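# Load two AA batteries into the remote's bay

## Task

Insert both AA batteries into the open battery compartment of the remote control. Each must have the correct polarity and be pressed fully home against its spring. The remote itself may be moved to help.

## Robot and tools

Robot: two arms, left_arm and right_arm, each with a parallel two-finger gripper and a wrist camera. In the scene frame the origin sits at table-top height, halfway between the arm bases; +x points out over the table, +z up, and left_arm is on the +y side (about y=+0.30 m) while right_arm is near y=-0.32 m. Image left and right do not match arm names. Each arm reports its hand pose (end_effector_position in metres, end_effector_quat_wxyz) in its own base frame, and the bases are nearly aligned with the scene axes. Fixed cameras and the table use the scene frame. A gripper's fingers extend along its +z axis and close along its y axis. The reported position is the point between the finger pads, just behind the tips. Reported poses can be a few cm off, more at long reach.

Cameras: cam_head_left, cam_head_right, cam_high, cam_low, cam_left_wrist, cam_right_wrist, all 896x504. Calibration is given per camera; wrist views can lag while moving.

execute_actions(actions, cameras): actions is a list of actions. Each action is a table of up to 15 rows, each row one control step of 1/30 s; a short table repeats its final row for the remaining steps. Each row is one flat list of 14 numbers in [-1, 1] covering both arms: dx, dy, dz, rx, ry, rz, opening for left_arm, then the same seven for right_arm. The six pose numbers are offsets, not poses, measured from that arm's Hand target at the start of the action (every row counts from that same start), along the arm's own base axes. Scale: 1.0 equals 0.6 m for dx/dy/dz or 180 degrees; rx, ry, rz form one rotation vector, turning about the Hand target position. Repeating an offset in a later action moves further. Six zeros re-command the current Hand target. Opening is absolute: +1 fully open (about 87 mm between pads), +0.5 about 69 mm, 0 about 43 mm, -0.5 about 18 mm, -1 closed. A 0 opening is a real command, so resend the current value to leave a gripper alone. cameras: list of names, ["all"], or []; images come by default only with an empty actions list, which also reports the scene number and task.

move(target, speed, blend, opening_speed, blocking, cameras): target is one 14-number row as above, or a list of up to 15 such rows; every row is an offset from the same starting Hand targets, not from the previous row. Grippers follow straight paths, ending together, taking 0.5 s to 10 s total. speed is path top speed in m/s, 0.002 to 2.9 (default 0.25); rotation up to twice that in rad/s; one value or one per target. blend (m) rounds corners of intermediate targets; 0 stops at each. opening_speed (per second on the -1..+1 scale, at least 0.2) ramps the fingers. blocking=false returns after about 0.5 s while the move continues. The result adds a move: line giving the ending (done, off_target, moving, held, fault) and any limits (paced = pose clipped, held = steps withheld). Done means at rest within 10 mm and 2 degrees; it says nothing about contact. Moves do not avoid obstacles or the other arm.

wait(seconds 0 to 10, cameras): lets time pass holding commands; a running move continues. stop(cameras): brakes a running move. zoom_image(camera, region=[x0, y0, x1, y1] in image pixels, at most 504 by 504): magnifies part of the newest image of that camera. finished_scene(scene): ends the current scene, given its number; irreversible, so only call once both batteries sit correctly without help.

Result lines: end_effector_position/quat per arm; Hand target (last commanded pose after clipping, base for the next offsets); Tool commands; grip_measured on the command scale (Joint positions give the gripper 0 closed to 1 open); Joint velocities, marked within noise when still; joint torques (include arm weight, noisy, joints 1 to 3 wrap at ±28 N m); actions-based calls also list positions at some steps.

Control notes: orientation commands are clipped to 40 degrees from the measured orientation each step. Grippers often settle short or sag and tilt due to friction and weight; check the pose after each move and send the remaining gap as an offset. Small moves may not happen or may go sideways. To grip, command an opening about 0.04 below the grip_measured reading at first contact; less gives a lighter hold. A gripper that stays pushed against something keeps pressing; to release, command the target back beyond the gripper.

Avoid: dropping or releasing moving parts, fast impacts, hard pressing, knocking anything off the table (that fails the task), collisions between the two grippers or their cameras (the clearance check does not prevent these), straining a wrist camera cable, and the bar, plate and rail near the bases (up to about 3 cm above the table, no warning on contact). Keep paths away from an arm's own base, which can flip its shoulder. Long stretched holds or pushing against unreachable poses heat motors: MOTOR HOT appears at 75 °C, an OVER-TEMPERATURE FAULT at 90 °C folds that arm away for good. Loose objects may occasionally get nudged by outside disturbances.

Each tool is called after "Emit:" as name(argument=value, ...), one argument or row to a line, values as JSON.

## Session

Scene 1 done. Now scene 2: look at the starting state.

Emit:
execute_actions(
  actions=[],
)

Scene clock: 0.00 s.
left_arm: end_effector_position=(+0.3660, +0.0042, +0.0796) grip_measured=+0.974 end_effector_quat_wxyz=(+0.661, -0.039, +0.749, +0.031) | right_arm: end_effector_position=(+0.3589, -0.0635, +0.0706) grip_measured=+1.000 end_effector_quat_wxyz=(+0.631, +0.155, +0.756, -0.083)
Joint positions: left_arm=[-0.062 1.538 0.194 1.218 -0.16 -0.026 0.987] | right_arm=[-0.061 1.505 0.225 1.082 0.267 0.124 1]
Joint velocities: within noise
Joint torques (N m): no reading
Heat: left arm: 44 °C; right arm: 43 °C.
Hand target: left_arm +0.3661, +0.0045, +0.0792; +0.659, -0.040, +0.750, +0.032 | right_arm +0.3603, -0.0638, +0.0732; +0.633, +0.155, +0.754, -0.083
Tool commands: left_gripper/opening=+1.0 right_gripper/opening=+1.0
camera_calibration:
cam_left_wrist: T_world_to_cam=[[0.101764, -0.994806, 0.00215488, -0.0347241], [-0.831251, -0.0862225, -0.549169, 0.371115], [0.546503, 0.0540943, -0.835708, 0.0110657], [0, 0, 0, 1]] pos_world=[0.305976, -0.00314389, 0.213128]
cam_right_wrist: T_world_to_cam=[[-0.350908, -0.933133, -0.0782724, 0.0698604], [-0.800081, 0.342203, -0.492715, 0.366899], [0.486553, -0.110274, -0.866663, 0.0209292], [0, 0, 0, 1]] pos_world=[0.30788, -0.0580571, 0.204383]

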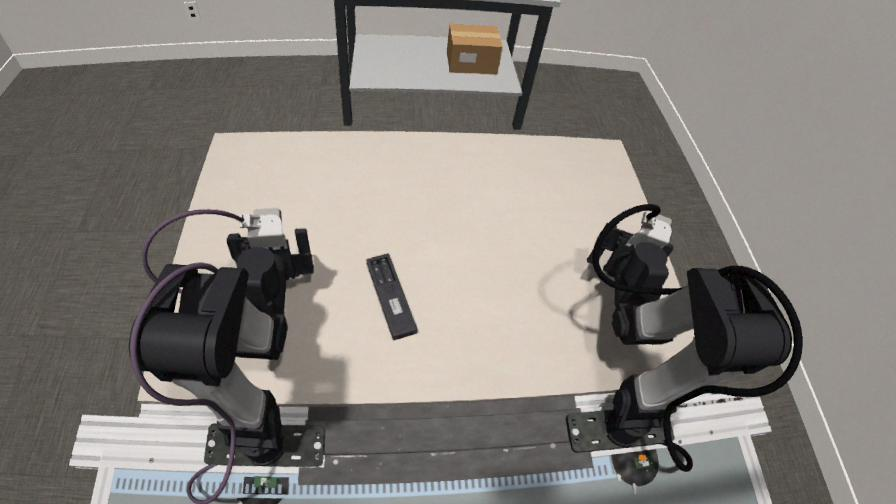

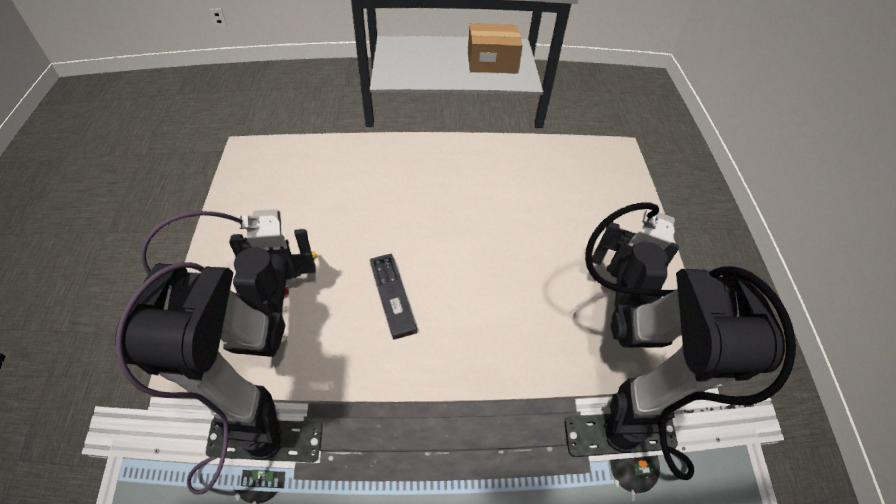

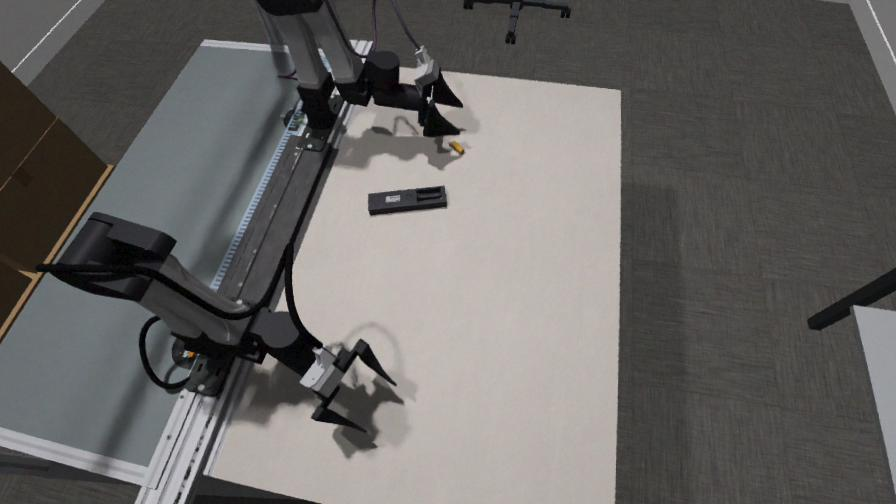

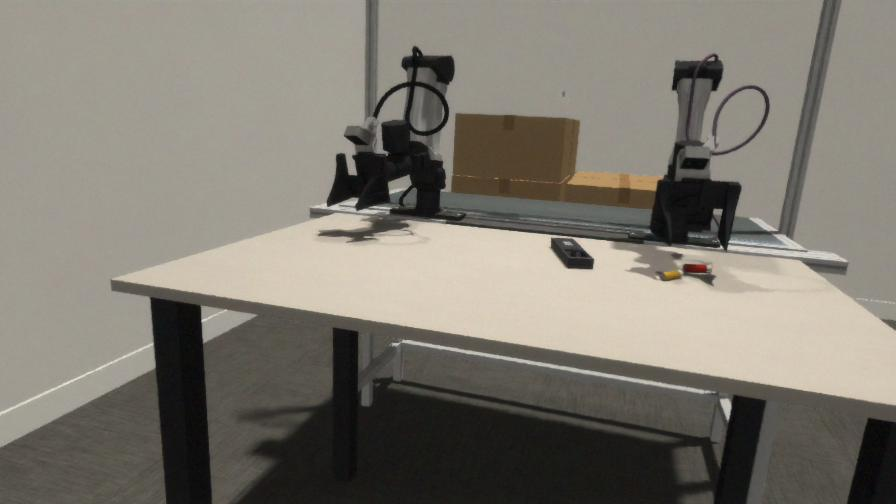

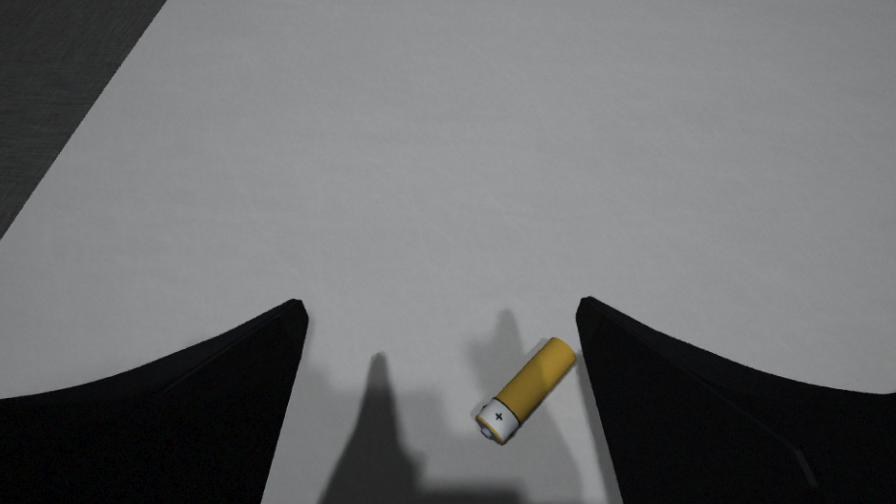

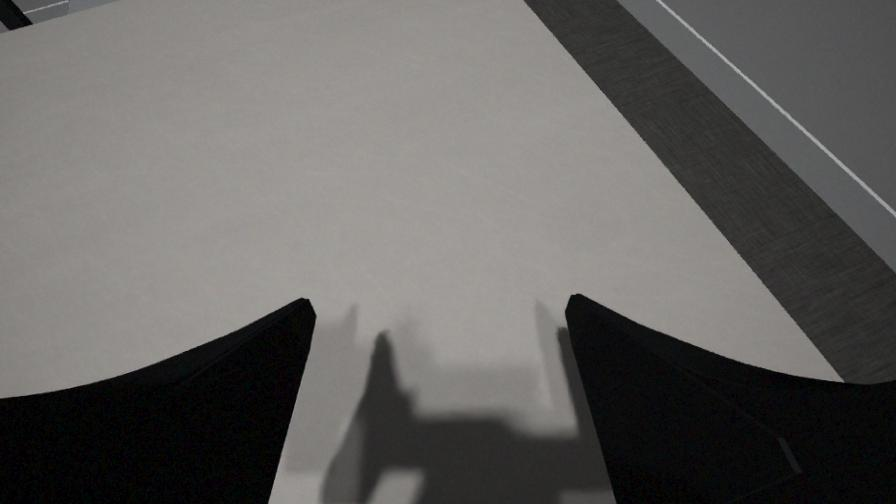

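Emit:
move(
  target=[-0.1602,-0.1575,0.2013,0.0210,0.1848,-0.1295,0.6, 0,0,0,0,0,0,0.6],
  speed=0.3,
  cameras=["cam_left_wrist"],
)

Scene clock: 47.00 s.
left_arm: end_effector_position=(+0.2713, -0.0870, +0.1961) grip_measured=+0.600 end_effector_quat_wxyz=(+0.416, +0.140, +0.897, -0.062) | right_arm: end_effector_position=(+0.3589, -0.0635, +0.0706) grip_measured=+0.600 end_effector_quat_wxyz=(+0.631, +0.155, +0.756, -0.083)
Joint positions: left_arm=[-0.317 0.991 0.97 -0.683 -0.012 -0.003 0.8] | right_arm=[-0.061 1.505 0.225 1.082 0.267 0.124 0.8]
Joint torques (N m): left_arm=[-0.16 -1.81 8.44 1.67 0.08 -0.08] | right_arm=[-0.17 -4.97 5.94 2.3 0.05 0.11]
Heat: left arm: 51 °C; right arm: 44 °C.
Hand target: left_arm +0.2700, -0.0900, +0.2000; +0.412, +0.143, +0.897, -0.066 | right_arm +0.3603, -0.0638, +0.0732; +0.633, +0.155, +0.754, -0.083
Off the commanded pose: left_arm 0.005 m, 1 deg | right_arm 0.003 m, 0 deg.
move: done
camera_calibration:
cam_left_wrist: T_world_to_cam=[[-0.301964, -0.953267, -0.00998424, -0.00055604], [-0.953303, 0.302003, -0.00267145, 0.308185], [0.00556188, 0.00871132, -0.999947, 0.340093], [0, 0, 0, 1]] pos_world=[0.291734, -0.0965655, 0.340892]
Images, in order (width x height): cam_left_wrist 896x504.

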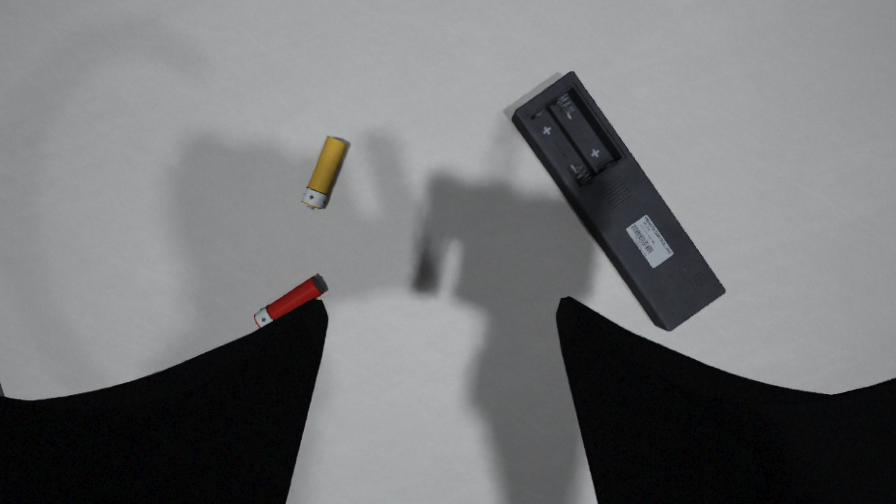

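Emit:
zoom_image(
  camera="cam_left_wrist",
  region=[500, 60, 660, 220],
)

Emit:
zoom_image(
  camera="cam_left_wrist",
  region=[240, 120, 400, 340],
)

Scaled by 3.150.

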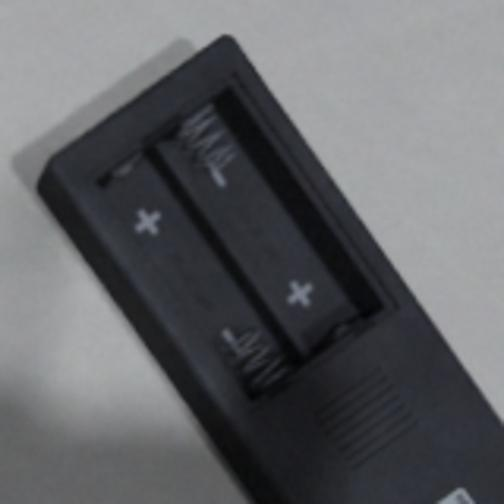

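Scaled by 2.291.

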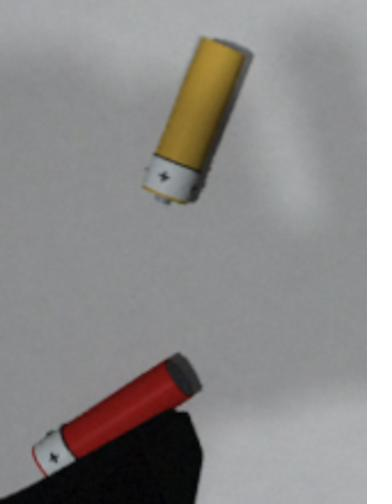

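Emit:
move(
  target=[0.0348,-0.2018,-0.1833,0.0032,0.2789,0.1826,0.6, 0,0,0,0,0,0,0.6],
  speed=0.3,
  cameras=["cam_left_wrist"],
)

Scene clock: 79.27 s.
left_arm: end_effector_position=(+0.2925, -0.2071, +0.0900) grip_measured=+0.600 end_effector_quat_wxyz=(+0.007, -0.148, +0.989, -0.001) | right_arm: end_effector_position=(+0.3589, -0.0635, +0.0706) grip_measured=+0.600 end_effector_quat_wxyz=(+0.631, +0.155, +0.756, -0.083)
Joint positions: left_arm=[-0.534 2.002 1.709 -1.266 -0.008 -0.832 0.8] | right_arm=[-0.061 1.505 0.225 1.082 0.267 0.124 0.8]
Joint torques (N m): left_arm=[-0.61 -9.26 7.17 0.19 0.04 -0.11] | right_arm=[-0.17 -4.98 5.96 2.3 0.05 0.11]
Heat: left arm: 49 °C; right arm: 44 °C.
Hand target: left_arm +0.2909, -0.2110, +0.0901; -0.001, -0.148, +0.989, +0.000 | right_arm +0.3603, -0.0638, +0.0732; +0.633, +0.155, +0.754, -0.083
Off the commanded pose: left_arm 0.004 m, 1 deg | right_arm 0.003 m, 0 deg.
move: done
camera_calibration:
cam_left_wrist: T_world_to_cam=[[0.290098, -0.956996, 0.0010519, -0.284632], [-0.631245, -0.190525, 0.751818, 0.100289], [-0.719286, -0.218765, -0.65937, 0.369206], [0, 0, 0, 1]] pos_world=[0.411443, -0.172515, 0.168344]
Images, in order (width x height): cam_left_wrist 896x504.

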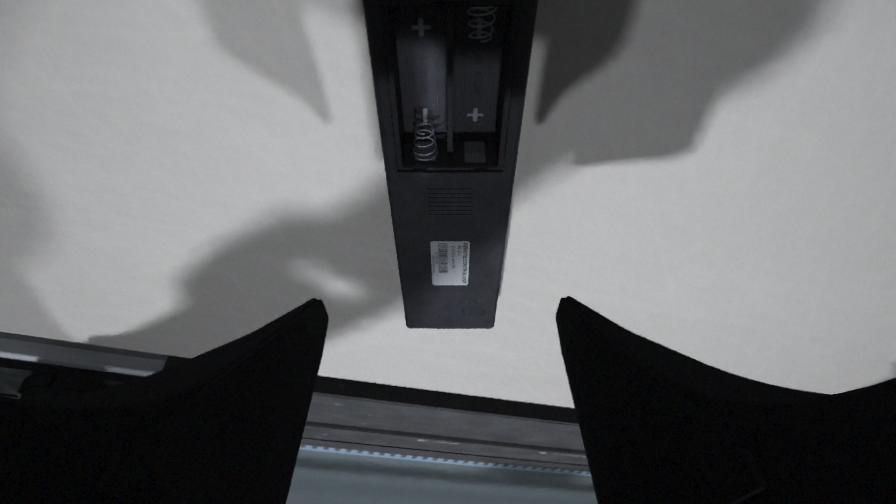

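Emit:
move(
  target=[
    [0,0,-0.1135,0,0,0,0.6, 0,0,0,0,0,0,0.6],
    [0,0,-0.1135,0,0,0,0.0, 0,0,0,0,0,0,0.6],
  ],
  speed=0.15,
  opening_speed=0.6,
  cameras=["cam_left_wrist"],
)

Scene clock: 88.37 s.
left_arm: end_effector_position=(+0.2949, -0.2090, +0.0282) grip_measured=+0.063 end_effector_quat_wxyz=(+0.007, -0.149, +0.989, -0.003) | right_arm: end_effector_position=(+0.3589, -0.0635, +0.0706) grip_measured=+0.600 end_effector_quat_wxyz=(+0.631, +0.155, +0.756, -0.083)
Joint positions: left_arm=[-0.534 2.051 1.533 -1.037 -0.005 -0.832 0.532] | right_arm=[-0.061 1.505 0.225 1.082 0.267 0.124 0.8]
Joint torques (N m): left_arm=[-0.59 -9.65 4.83 0.44 0.01 -0.13] | right_arm=[-0.2 -4.98 5.96 2.3 0.04 0.11]
Heat: left arm: 47 °C; right arm: 44 °C.
Hand target: left_arm +0.2909, -0.2110, +0.0219; -0.001, -0.148, +0.989, +0.000 | right_arm +0.3603, -0.0638, +0.0732; +0.633, +0.155, +0.754, -0.083
Off the commanded pose: left_arm 0.008 m, 1 deg | right_arm 0.003 m, 0 deg.
move: done
camera_calibration:
cam_left_wrist: T_world_to_cam=[[0.290691, -0.956803, 0.00510944, -0.287414], [-0.632014, -0.188001, 0.751807, 0.148659], [-0.718371, -0.221773, -0.659364, 0.328857], [0, 0, 0, 1]] pos_world=[0.413744, -0.174119, 0.106542]
Images, in order (width x height): cam_left_wrist 896x504.

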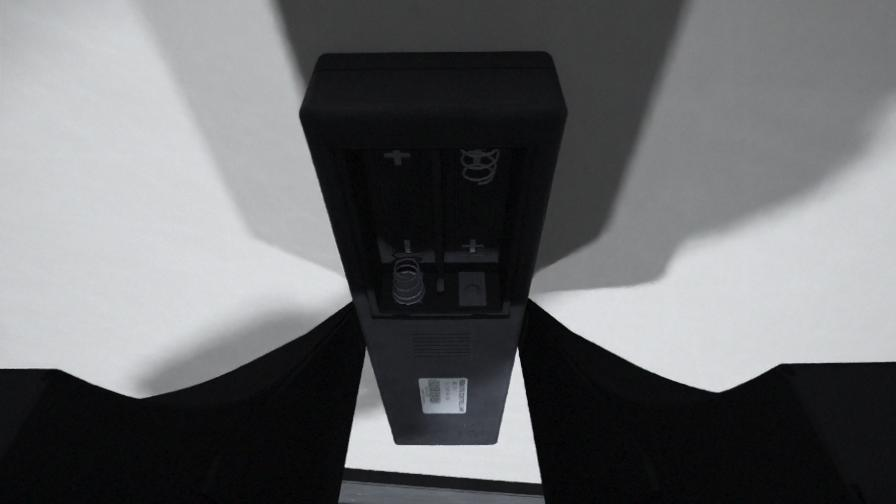

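Emit:
move(
  target=[
    [0,0,0.05,0,0,0,0.0, 0,0,0,0,0,0,0.6],
    [0.0283,-0.0417,0.05,0,0,0.2394,0.0, 0,0,0,0,0,0,0.6],
  ],
  speed=0.2,
  blend=[0.005, 0],
  cameras=["cam_left_wrist"],
)

Scene clock: 94.77 s.
left_arm: end_effector_position=(+0.3092, -0.2320, +0.0410) grip_measured=+0.063 end_effector_quat_wxyz=(-0.002, -0.501, +0.866, +0.008) | right_arm: end_effector_position=(+0.3589, -0.0635, +0.0706) grip_measured=+0.600 end_effector_quat_wxyz=(+0.631, +0.155, +0.756, -0.083)
Joint positions: left_arm=[-0.538 2.051 1.583 -1.119 -0.005 -1.587 0.532] | right_arm=[-0.061 1.505 0.225 1.082 0.267 0.124 0.8]
Joint torques (N m): left_arm=[-0.49 -12.85 6.42 0.12 0.02 -0.16] | right_arm=[-0.18 -4.98 5.96 2.3 0.05 0.11]
Heat: left arm: 46 °C; right arm: 44 °C.
Hand target: left_arm +0.3079, -0.2360, +0.0519; -0.001, -0.501, +0.865, +0.000 | right_arm +0.3603, -0.0638, +0.0732; +0.633, +0.155, +0.754, -0.083
Off the commanded pose: left_arm 0.012 m, 1 deg | right_arm 0.003 m, 0 deg.
move: off_target (left_arm)
camera_calibration:
cam_left_wrist: T_world_to_cam=[[0.86474, -0.501884, -0.0183699, -0.384623], [-0.315744, -0.571739, 0.757245, -0.0431895], [-0.390552, -0.64902, -0.652872, 0.141694], [0, 0, 0, 1]] pos_world=[0.374301, -0.125767, 0.118148]
Images, in order (width x height): cam_left_wrist 896x504.

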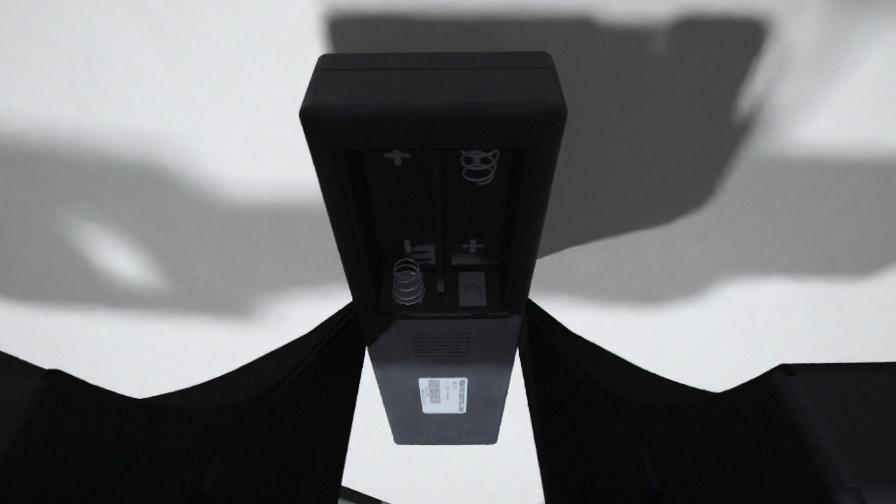

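Emit:
move(
  target=[
    [0,0,-0.035,0,0,0,0.0, 0,0,0,0,0,0,0.6],
    [0,0,-0.052,0,0,0,0.0, 0,0,0,0,0,0,0.6],
    [0,0,-0.052,0,0,0,0.5, 0,0,0,0,0,0,0.6],
  ],
  speed=[0.1, 0.04, 0.04],
  opening_speed=0.5,
  cameras=["cam_left_wrist"],
)

Scene clock: 99.73 s.
left_arm: end_effector_position=(+0.3120, -0.2346, +0.0271) grip_measured=+0.500 end_effector_quat_wxyz=(+0.004, -0.501, +0.865, -0.006) | right_arm: end_effector_position=(+0.3589, -0.0635, +0.0706) grip_measured=+0.600 end_effector_quat_wxyz=(+0.631, +0.155, +0.756, -0.083)
Joint positions: left_arm=[-0.538 2.051 1.526 -1.032 0 -1.587 0.75] | right_arm=[-0.061 1.505 0.225 1.082 0.267 0.124 0.8]
Joint torques (N m): left_arm=[-0.65 -9.88 4.26 0.47 0 -0.08] | right_arm=[-0.17 -4.96 5.94 2.3 0.05 0.11]
Heat: left arm: 46 °C; right arm: 44 °C.
Hand target: left_arm +0.3079, -0.2360, +0.0207; -0.001, -0.501, +0.865, +0.000 | right_arm +0.3603, -0.0638, +0.0732; +0.633, +0.155, +0.754, -0.083
Off the commanded pose: left_arm 0.008 m, 1 deg | right_arm 0.003 m, 0 deg.
move: done
camera_calibration:
cam_left_wrist: T_world_to_cam=[[0.86524, -0.501232, 0.0112753, -0.389432], [-0.332814, -0.557402, 0.760616, -0.0247478], [-0.37496, -0.661868, -0.649104, 0.124044], [0, 0, 0, 1]] pos_world=[0.375227, -0.126889, 0.103732]
Images, in order (width x height): cam_left_wrist 896x504.

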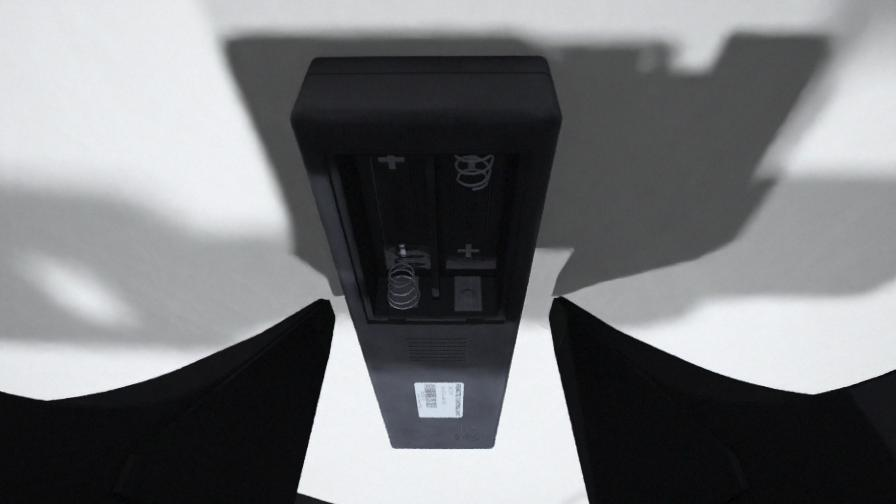

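Emit:
move(
  target=[0,0,0.13,0,0,0,0.5, 0,0,0,0,0,0,0.6],
  speed=0.2,
  cameras=["cam_left_wrist"],
)

Scene clock: 103.00 s.
left_arm: end_effector_position=(+0.3094, -0.2330, +0.0877) grip_measured=+0.500 end_effector_quat_wxyz=(-0.004, -0.501, +0.865, +0.008) | right_arm: end_effector_position=(+0.3589, -0.0635, +0.0706) grip_measured=+0.600 end_effector_quat_wxyz=(+0.631, +0.155, +0.756, -0.083)
Joint positions: left_arm=[-0.538 2.029 1.738 -1.297 0 -1.587 0.75] | right_arm=[-0.061 1.505 0.225 1.082 0.267 0.124 0.8]
Joint torques (N m): left_arm=[-0.39 -12.85 6.65 0.09 0.02 -0.16] | right_arm=[-0.14 -5 5.96 2.29 0.05 0.11]
Heat: left arm: 46 °C; right arm: 44 °C.
Hand target: left_arm +0.3080, -0.2360, +0.0988; -0.001, -0.501, +0.865, +0.000 | right_arm +0.3603, -0.0638, +0.0732; +0.633, +0.155, +0.754, -0.083
Off the commanded pose: left_arm 0.011 m, 1 deg | right_arm 0.003 m, 0 deg.
move: off_target (left_arm)
camera_calibration:
cam_left_wrist: T_world_to_cam=[[0.865119, -0.501168, -0.0199715, -0.384257], [-0.312438, -0.569627, 0.760202, -0.0799078], [-0.392365, -0.651426, -0.649379, 0.171354], [0, 0, 0, 1]] pos_world=[0.374696, -0.126471, 0.164346]
Images, in order (width x height): cam_left_wrist 896x504.

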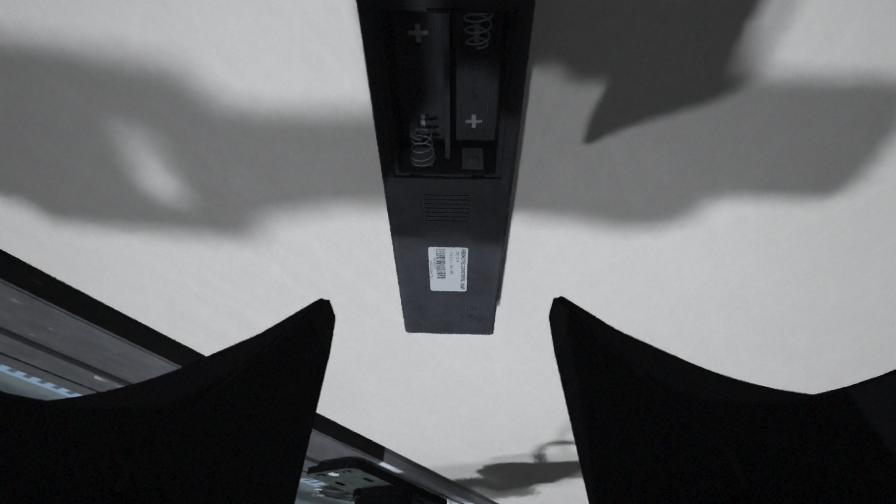

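Emit:
move(
  target=[-0.0307,0.459,-0.015,0,0,0.2428,-0.1, -0.2405,0.4930,-0.0053,-0.0567,0.0841,0.4436,0.6],
  speed=0.3,
  cameras=["cam_left_wrist", "cam_right_wrist"],
)

Scene clock: 124.10 s.
left_arm: end_effector_position=(+0.2896, +0.0382, +0.0868) grip_measured=-0.100 end_effector_quat_wxyz=(+0.008, +0.788, -0.616, -0.006) | right_arm: end_effector_position=(+0.2151, +0.2251, +0.0627) grip_measured=+0.600 end_effector_quat_wxyz=(+0.451, -0.416, +0.747, +0.255)
Joint positions: left_arm=[0.274 1.67 1.271 -1.191 0 -1.54 0.45] | right_arm=[0.647 1.104 0.312 0.28 -0.33 -0.174 0.8]
Joint torques (N m): left_arm=[0.61 -9.06 4.88 0.38 -0.01 -0.02] | right_arm=[0.62 -2.24 10.3 2.08 -0.29 0.01]
Heat: left arm: 47 °C; right arm: 45 °C.
Hand target: left_arm +0.2894, +0.0393, +0.0898; +0.001, +0.787, -0.617, +0.000 | right_arm +0.2159, +0.2321, +0.0699; +0.453, -0.426, +0.738, +0.261
Off the commanded pose: left_arm 0.003 m, 1 deg | right_arm 0.010 m, 2 deg.
move: done
camera_calibration:
cam_left_wrist: T_world_to_cam=[[0.971241, 0.237093, -0.0218641, -0.290024], [0.169967, -0.626084, 0.761006, -0.0684959], [0.166741, -0.742837, -0.648376, 0.181162], [0, 0, 0, 1]] pos_world=[0.263118, 0.160452, 0.163246]
cam_right_wrist: T_world_to_cam=[[0.843418, -0.53717, -0.00975099, -0.0622401], [-0.525097, -0.82035, -0.226492, 0.335119], [0.113665, 0.196147, -0.973964, 0.133896], [0, 0, 0, 1]] pos_world=[0.213245, 0.215218, 0.205705]
Images, in order (width x height): cam_left_wrist 896x504, cam_right_wrist 896x504.

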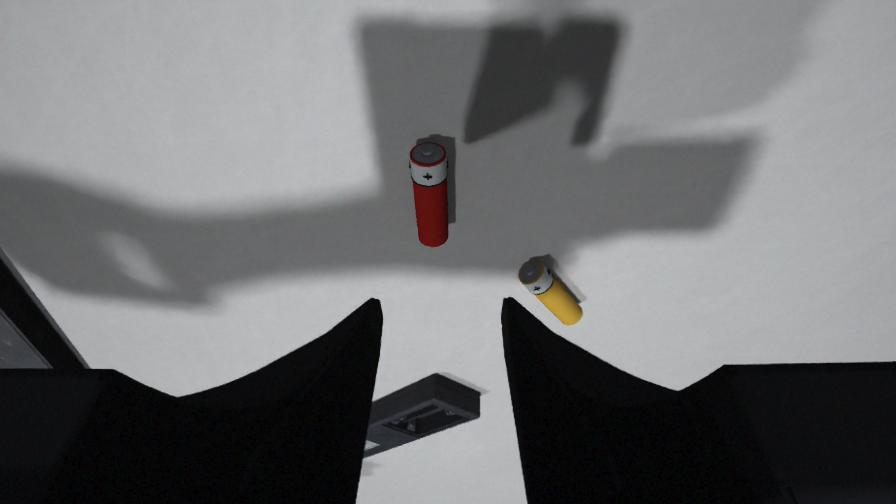

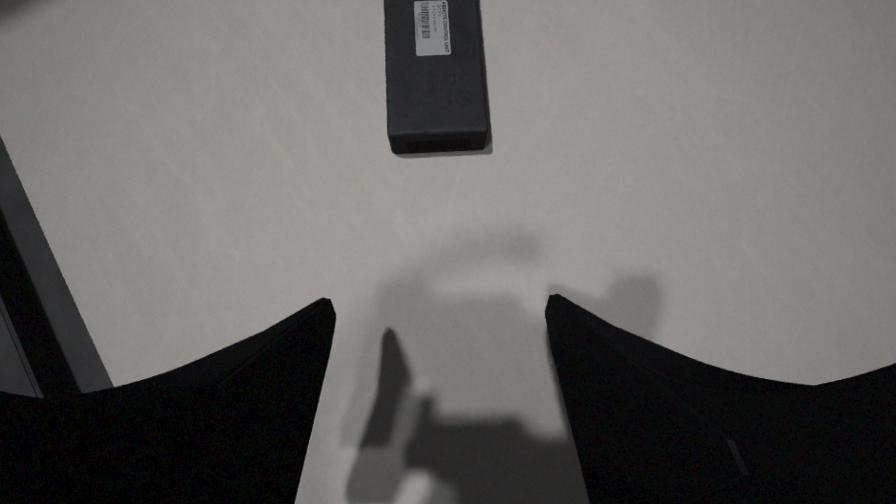

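Emit:
move(
  target=[
    [-0.0102,0,-0.06,0,0,0,-0.1, 0.0493,0.0723,-0.0732,0,0,0,0.6],
    [-0.0102,0,-0.0747,0,0,0,-0.1, 0.0860,0.1360,-0.0765,0,0,0,0.6],
  ],
  speed=[0.2, 0.12],
  blend=[0.01, 0],
  cameras=["cam_left_wrist", "cam_right_wrist"],
)

Scene clock: 152.90 s.
left_arm: end_effector_position=(+0.2853, +0.0377, +0.0477) grip_measured=-0.100 end_effector_quat_wxyz=(-0.001, +0.786, -0.618, +0.001) | right_arm: end_effector_position=(+0.2623, +0.3059, +0.0184) grip_measured=+0.600 end_effector_quat_wxyz=(+0.443, -0.432, +0.742, +0.258)
Joint positions: left_arm=[0.276 1.67 1.112 -1.01 0 -1.533 0.45] | right_arm=[0.767 1.703 0.542 0.649 -0.253 -0.138 0.8]
Joint torques (N m): left_arm=[0.81 -7.32 4.42 0.4 0.03 -0.03] | right_arm=[0.61 -5.85 8.09 2.39 0.02 0.25]
Heat: left arm: 46 °C; right arm: 44 °C.
Hand target: left_arm +0.2832, +0.0393, +0.0450; +0.001, +0.787, -0.617, +0.000 | right_arm +0.2675, +0.3136, +0.0240; +0.453, -0.426, +0.738, +0.261
Off the commanded pose: left_arm 0.004 m, 0 deg | right_arm 0.011 m, 1 deg.
move: off_target (right_arm)
camera_calibration:
cam_left_wrist: T_world_to_cam=[[0.972472, 0.233019, -0.000514151, -0.287766], [0.151637, -0.631157, 0.760689, -0.0329568], [0.17693, -0.739827, -0.649116, 0.153154], [0, 0, 0, 1]] pos_world=[0.257744, 0.159561, 0.124337]
cam_right_wrist: T_world_to_cam=[[0.862106, -0.506699, -0.00544664, -0.0733822], [-0.495918, -0.841457, -0.214511, 0.414811], [0.104109, 0.187632, -0.976706, 0.074644], [0, 0, 0, 1]] pos_world=[0.261205, 0.297857, 0.161487]
Images, in order (width x height): cam_left_wrist 896x504, cam_right_wrist 896x504.

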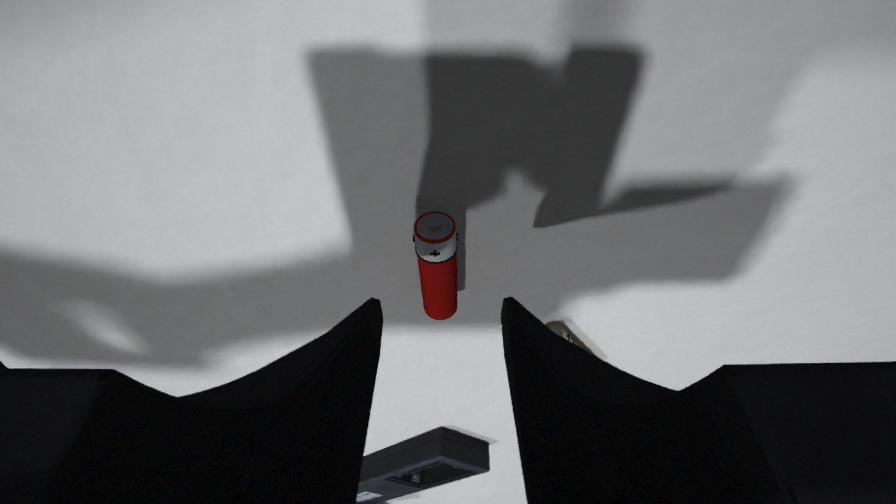

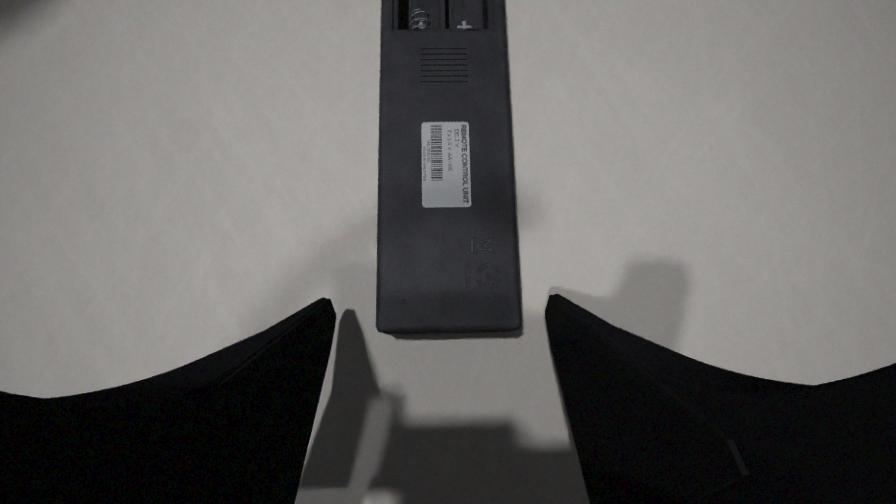

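Emit:
move(
  target=[
    [-0.0035,-0.0008,-0.0495,0,0,0,-0.1, 0.0117,0.0125,0.0033,0,0,0,0.6],
    [-0.0035,-0.0008,-0.0495,0,0,0,-0.75, 0.0117,0.0125,0.0033,0,0,0,0.0],
  ],
  speed=0.1,
  opening_speed=0.6,
  cameras=["cam_left_wrist", "cam_right_wrist"],
)

Scene clock: 164.40 s.
left_arm: end_effector_position=(+0.2840, +0.0373, +0.0210) grip_measured=-0.628 end_effector_quat_wxyz=(-0.005, +0.786, -0.618, +0.004) | right_arm: end_effector_position=(+0.2718, +0.3147, +0.0235) grip_measured=+0.077 end_effector_quat_wxyz=(+0.450, -0.430, +0.738, +0.260)
Joint positions: left_arm=[0.276 1.694 1.024 -0.888 0 -1.532 0.186] | right_arm=[0.767 1.728 0.585 0.649 -0.251 -0.137 0.538]
Joint torques (N m): left_arm=[0.9 -5.96 4.52 0.46 0.03 -0.06] | right_arm=[0.76 -6.15 8.34 2.22 0.03 0.24]
Heat: left arm: 44 °C; right arm: 44 °C.
Hand target: left_arm +0.2812, +0.0388, +0.0153; +0.001, +0.787, -0.617, +0.000 | right_arm +0.2745, +0.3211, +0.0260; +0.452, -0.426, +0.738, +0.262
Off the commanded pose: left_arm 0.007 m, 1 deg | right_arm 0.007 m, 1 deg.
move: done
camera_calibration:
cam_left_wrist: T_world_to_cam=[[0.972605, 0.232208, 0.0108922, -0.286727], [0.142758, -0.63361, 0.760368, -0.0100257], [0.183465, -0.737983, -0.649401, 0.133794], [0, 0, 0, 1]] pos_world=[0.255757, 0.158965, 0.0976321]
cam_right_wrist: T_world_to_cam=[[0.860924, -0.508732, -0.00116124, -0.0762315], [-0.495233, -0.837554, -0.230755, 0.426925], [0.11642, 0.199238, -0.973011, 0.0698779], [0, 0, 0, 1]] pos_world=[0.268922, 0.304868, 0.166418]
Images, in order (width x height): cam_left_wrist 896x504, cam_right_wrist 896x504.

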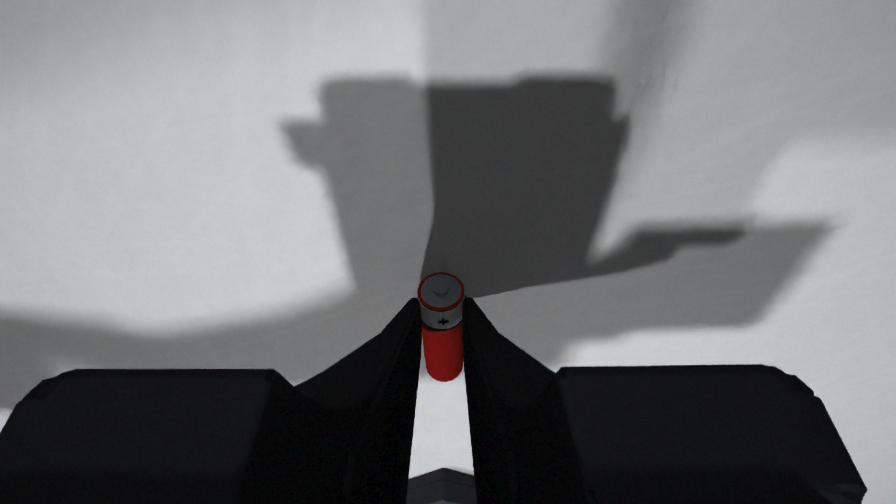

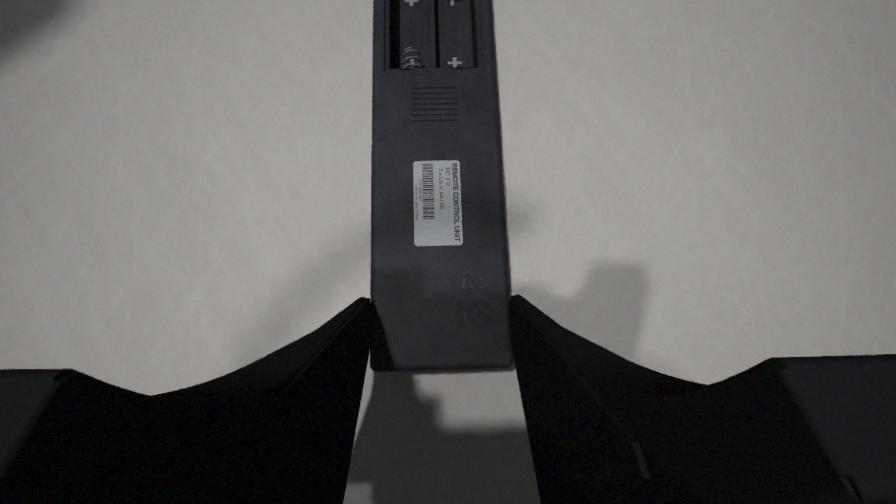

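Emit:
move(
  target=[
    [0,0,0.1,0,0,0,-0.75, 0,0,-0.006,0,0,0,0.0],
    [0.0910,-0.3543,0.1162,0.0790,-0.0116,-0.2451,-0.75, 0,0,-0.006,0,0,0,0.0],
  ],
  speed=[0.15, 0.3],
  blend=[0.02, 0],
  cameras=["cam_left_wrist"],
)

Scene clock: 188.03 s.
left_arm: end_effector_position=(+0.3341, -0.1756, +0.0861) grip_measured=-0.628 end_effector_quat_wxyz=(+0.105, -0.495, +0.861, +0.051) | right_arm: end_effector_position=(+0.2731, +0.3160, +0.0231) grip_measured=+0.077 end_effector_quat_wxyz=(+0.454, -0.429, +0.736, +0.261)
Joint positions: left_arm=[-0.483 1.963 1.655 -1.236 -0.232 -1.525 0.186] | right_arm=[0.767 1.738 0.585 0.667 -0.251 -0.136 0.538]
Joint torques (N m): left_arm=[0.47 -8.58 7.31 0.22 -0.23 -0.02] | right_arm=[0.76 -5.75 7.86 2.23 0.04 0.23]
Heat: left arm: 42 °C; right arm: 44 °C.
Hand target: left_arm +0.3358, -0.1738, +0.0850; +0.105, -0.492, +0.862, +0.060 | right_arm +0.2745, +0.3211, +0.0223; +0.452, -0.426, +0.739, +0.261
Off the commanded pose: left_arm 0.003 m, 1 deg | right_arm 0.005 m, 0 deg.
move: done
camera_calibration:
cam_left_wrist: T_world_to_cam=[[0.862116, -0.506546, 0.0129609, -0.379709], [-0.415466, -0.691996, 0.590364, -0.0107332], [-0.290078, -0.514347, -0.807033, 0.220856], [0, 0, 0, 1]] pos_world=[0.386959, -0.086171, 0.189496]
Images, in order (width x height): cam_left_wrist 896x504.

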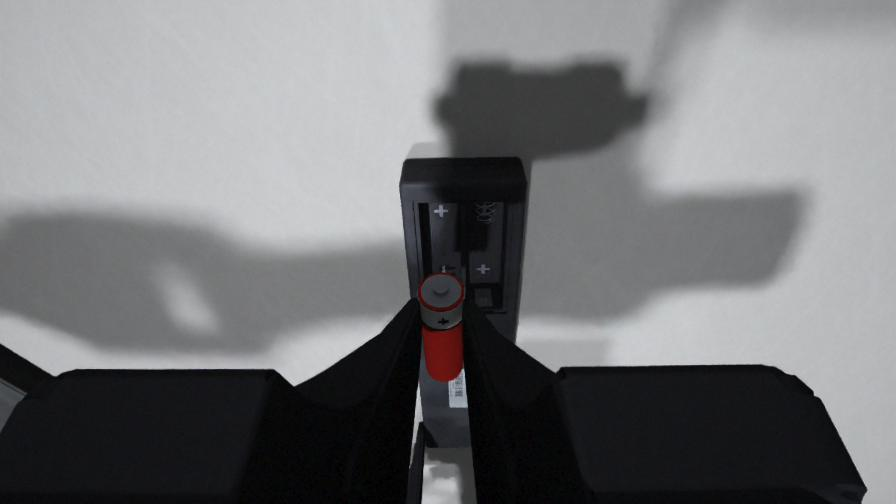

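Emit:
zoom_image(
  camera="cam_left_wrist",
  region=[380, 150, 550, 350],
)

Scaled by 2.520.

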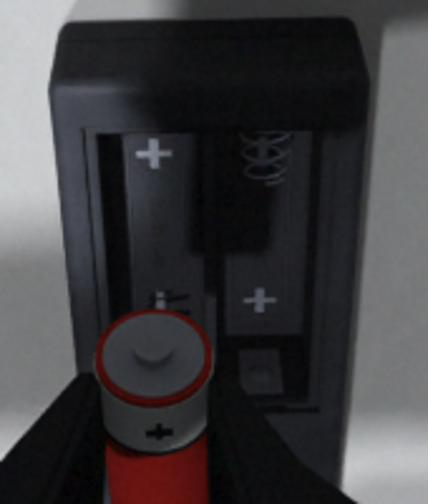

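Emit:
move(
  target=[0.0045,0.0123,-0.0417,0,0,0.011,-0.75, 0,0,0,0,0,0,0.0],
  speed=0.15,
  cameras=["cam_left_wrist", "cam_right_wrist"],
)

Emit:
zoom_image(
  camera="cam_left_wrist",
  region=[360, 170, 560, 370],
)

Emit:
zoom_image(
  camera="cam_right_wrist",
  region=[340, 0, 540, 120],
)

Scene clock: 211.77 s.
left_arm: end_effector_position=(+0.3374, -0.1707, +0.0678) grip_measured=-0.628 end_effector_quat_wxyz=(+0.104, -0.502, +0.857, +0.053) | right_arm: end_effector_position=(+0.2731, +0.3160, +0.0231) grip_measured=+0.077 end_effector_quat_wxyz=(+0.454, -0.429, +0.736, +0.261)
Joint positions: left_arm=[-0.469 1.975 1.599 -1.17 -0.233 -1.526 0.186] | right_arm=[0.767 1.738 0.585 0.667 -0.251 -0.136 0.538]
Joint torques (N m): left_arm=[0.92 -9.17 4.89 0.55 -0.31 -0.16] | right_arm=[0.76 -5.75 7.87 2.24 0.04 0.23]
Heat: left arm: 44 °C; right arm: 44 °C.
Hand target: left_arm +0.3385, -0.1663, +0.0600; +0.104, -0.507, +0.853, +0.062 | right_arm +0.2745, +0.3211, +0.0223; +0.452, -0.426, +0.739, +0.261
Off the commanded pose: left_arm 0.009 m, 1 deg | right_arm 0.005 m, 0 deg.
move: done
camera_calibration:
cam_left_wrist: T_world_to_cam=[[0.869948, -0.493017, 0.0111355, -0.380038], [-0.403974, -0.699514, 0.589479, -0.000222807], [-0.282834, -0.517315, -0.807707, 0.206553], [0, 0, 0, 1]] pos_world=[0.388944, -0.0806683, 0.171197]
cam_right_wrist: T_world_to_cam=[[0.860732, -0.509058, 0.000279311, -0.0765493], [-0.494341, -0.835979, -0.238255, 0.427927], [0.121519, 0.204936, -0.971202, 0.0658516], [0, 0, 0, 1]] pos_world=[0.269428, 0.305275, 0.165933]
Images, in order (width x height): cam_left_wrist 896x504, cam_right_wrist 896x504.

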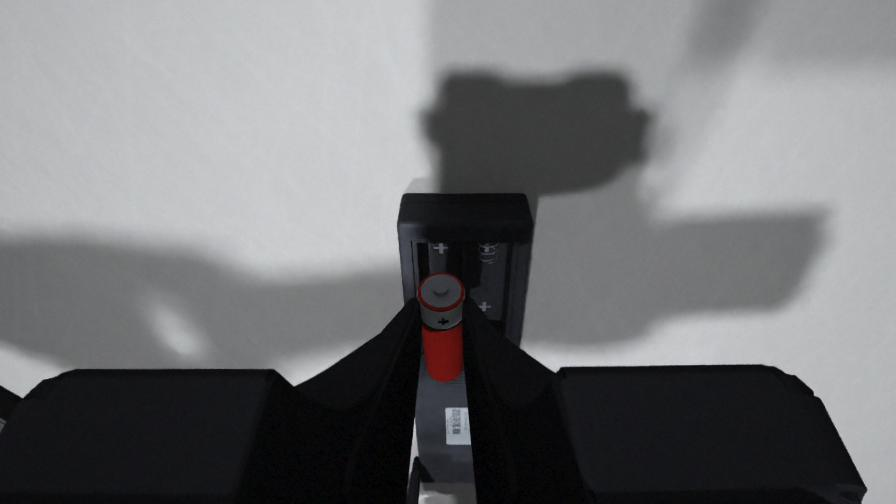

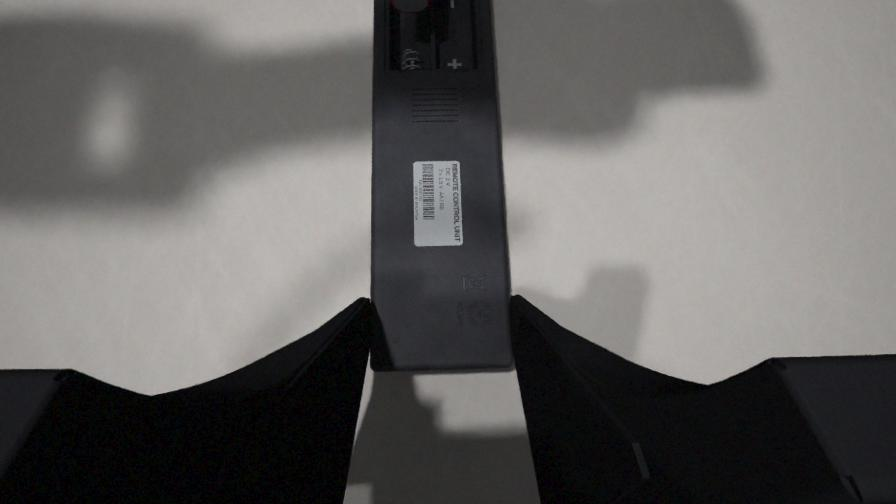

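Scaled by 2.520.

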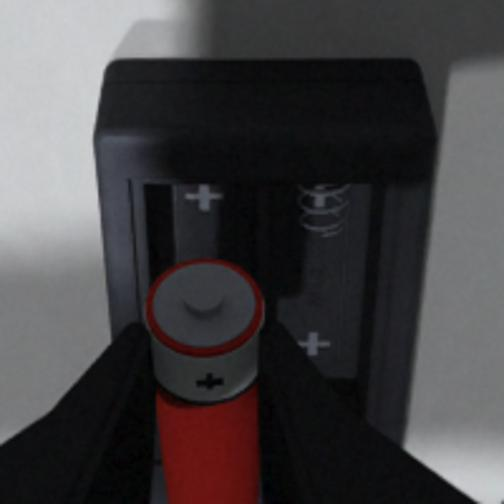

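Scaled by 2.520.

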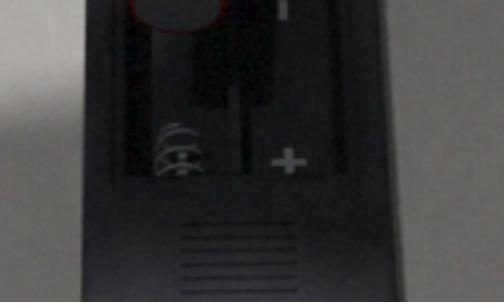

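Emit:
move(
  target=[0.0002,0.0038,-0.03,0,0,0.006,-0.75, 0,0,0,0,0,0,0.0],
  speed=0.1,
  cameras=["cam_left_wrist", "cam_right_wrist"],
)

Emit:
zoom_image(
  camera="cam_right_wrist",
  region=[340, 0, 540, 120],
)

Emit:
zoom_image(
  camera="cam_left_wrist",
  region=[360, 190, 560, 390],
)

Scene clock: 220.63 s.
left_arm: end_effector_position=(+0.3380, -0.1693, +0.0505) grip_measured=-0.628 end_effector_quat_wxyz=(+0.104, -0.510, +0.852, +0.053) | right_arm: end_effector_position=(+0.2731, +0.3160, +0.0232) grip_measured=+0.077 end_effector_quat_wxyz=(+0.454, -0.429, +0.736, +0.261)
Joint positions: left_arm=[-0.464 1.984 1.543 -1.106 -0.233 -1.539 0.186] | right_arm=[0.767 1.738 0.585 0.668 -0.251 -0.136 0.538]
Joint torques (N m): left_arm=[1.01 -8.83 4.77 0.46 -0.27 -0.15] | right_arm=[0.76 -5.75 7.86 2.23 0.04 0.24]
Heat: left arm: 44 °C; right arm: 44 °C.
Hand target: left_arm +0.3388, -0.1640, +0.0420; +0.104, -0.515, +0.848, +0.063 | right_arm +0.2745, +0.3211, +0.0224; +0.452, -0.426, +0.738, +0.262
Off the commanded pose: left_arm 0.010 m, 1 deg | right_arm 0.005 m, 0 deg.
move: done
camera_calibration:
cam_left_wrist: T_world_to_cam=[[0.87847, -0.477616, 0.013123, -0.379964], [-0.392543, -0.705794, 0.589716, 0.00621501], [-0.272396, -0.5232, -0.807504, 0.18907], [0, 0, 0, 1]] pos_world=[0.387729, -0.0781689, 0.153996]
cam_right_wrist: T_world_to_cam=[[0.860773, -0.508989, 0.000318567, -0.0765875], [-0.494221, -0.835947, -0.238618, 0.42797], [0.12172, 0.205238, -0.971114, 0.0657882], [0, 0, 0, 1]] pos_world=[0.269428, 0.305275, 0.166033]
Images, in order (width x height): cam_left_wrist 896x504, cam_right_wrist 896x504.

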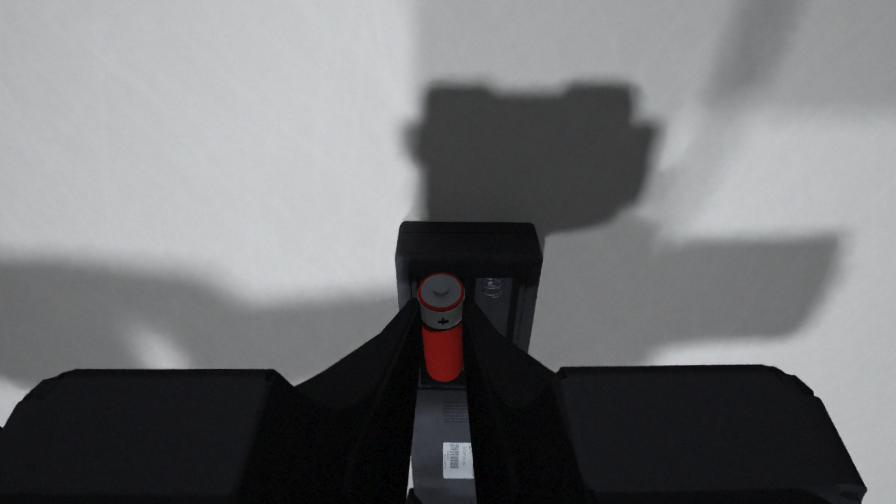

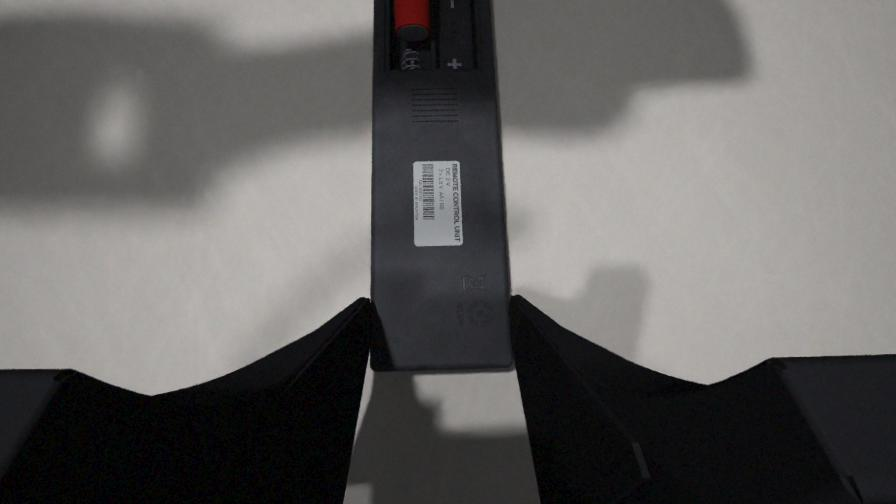

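Scaled by 2.520.

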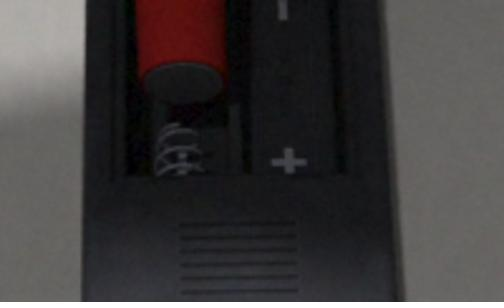

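Scaled by 2.520.

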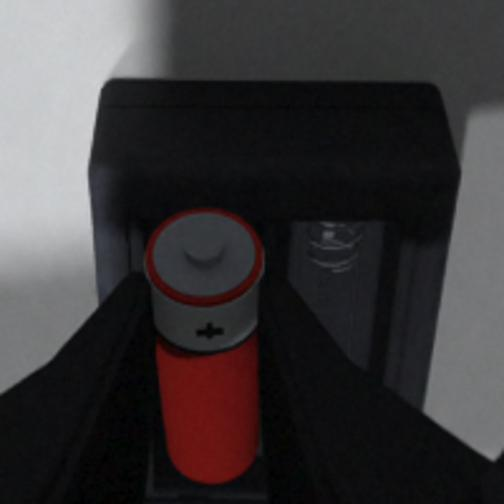

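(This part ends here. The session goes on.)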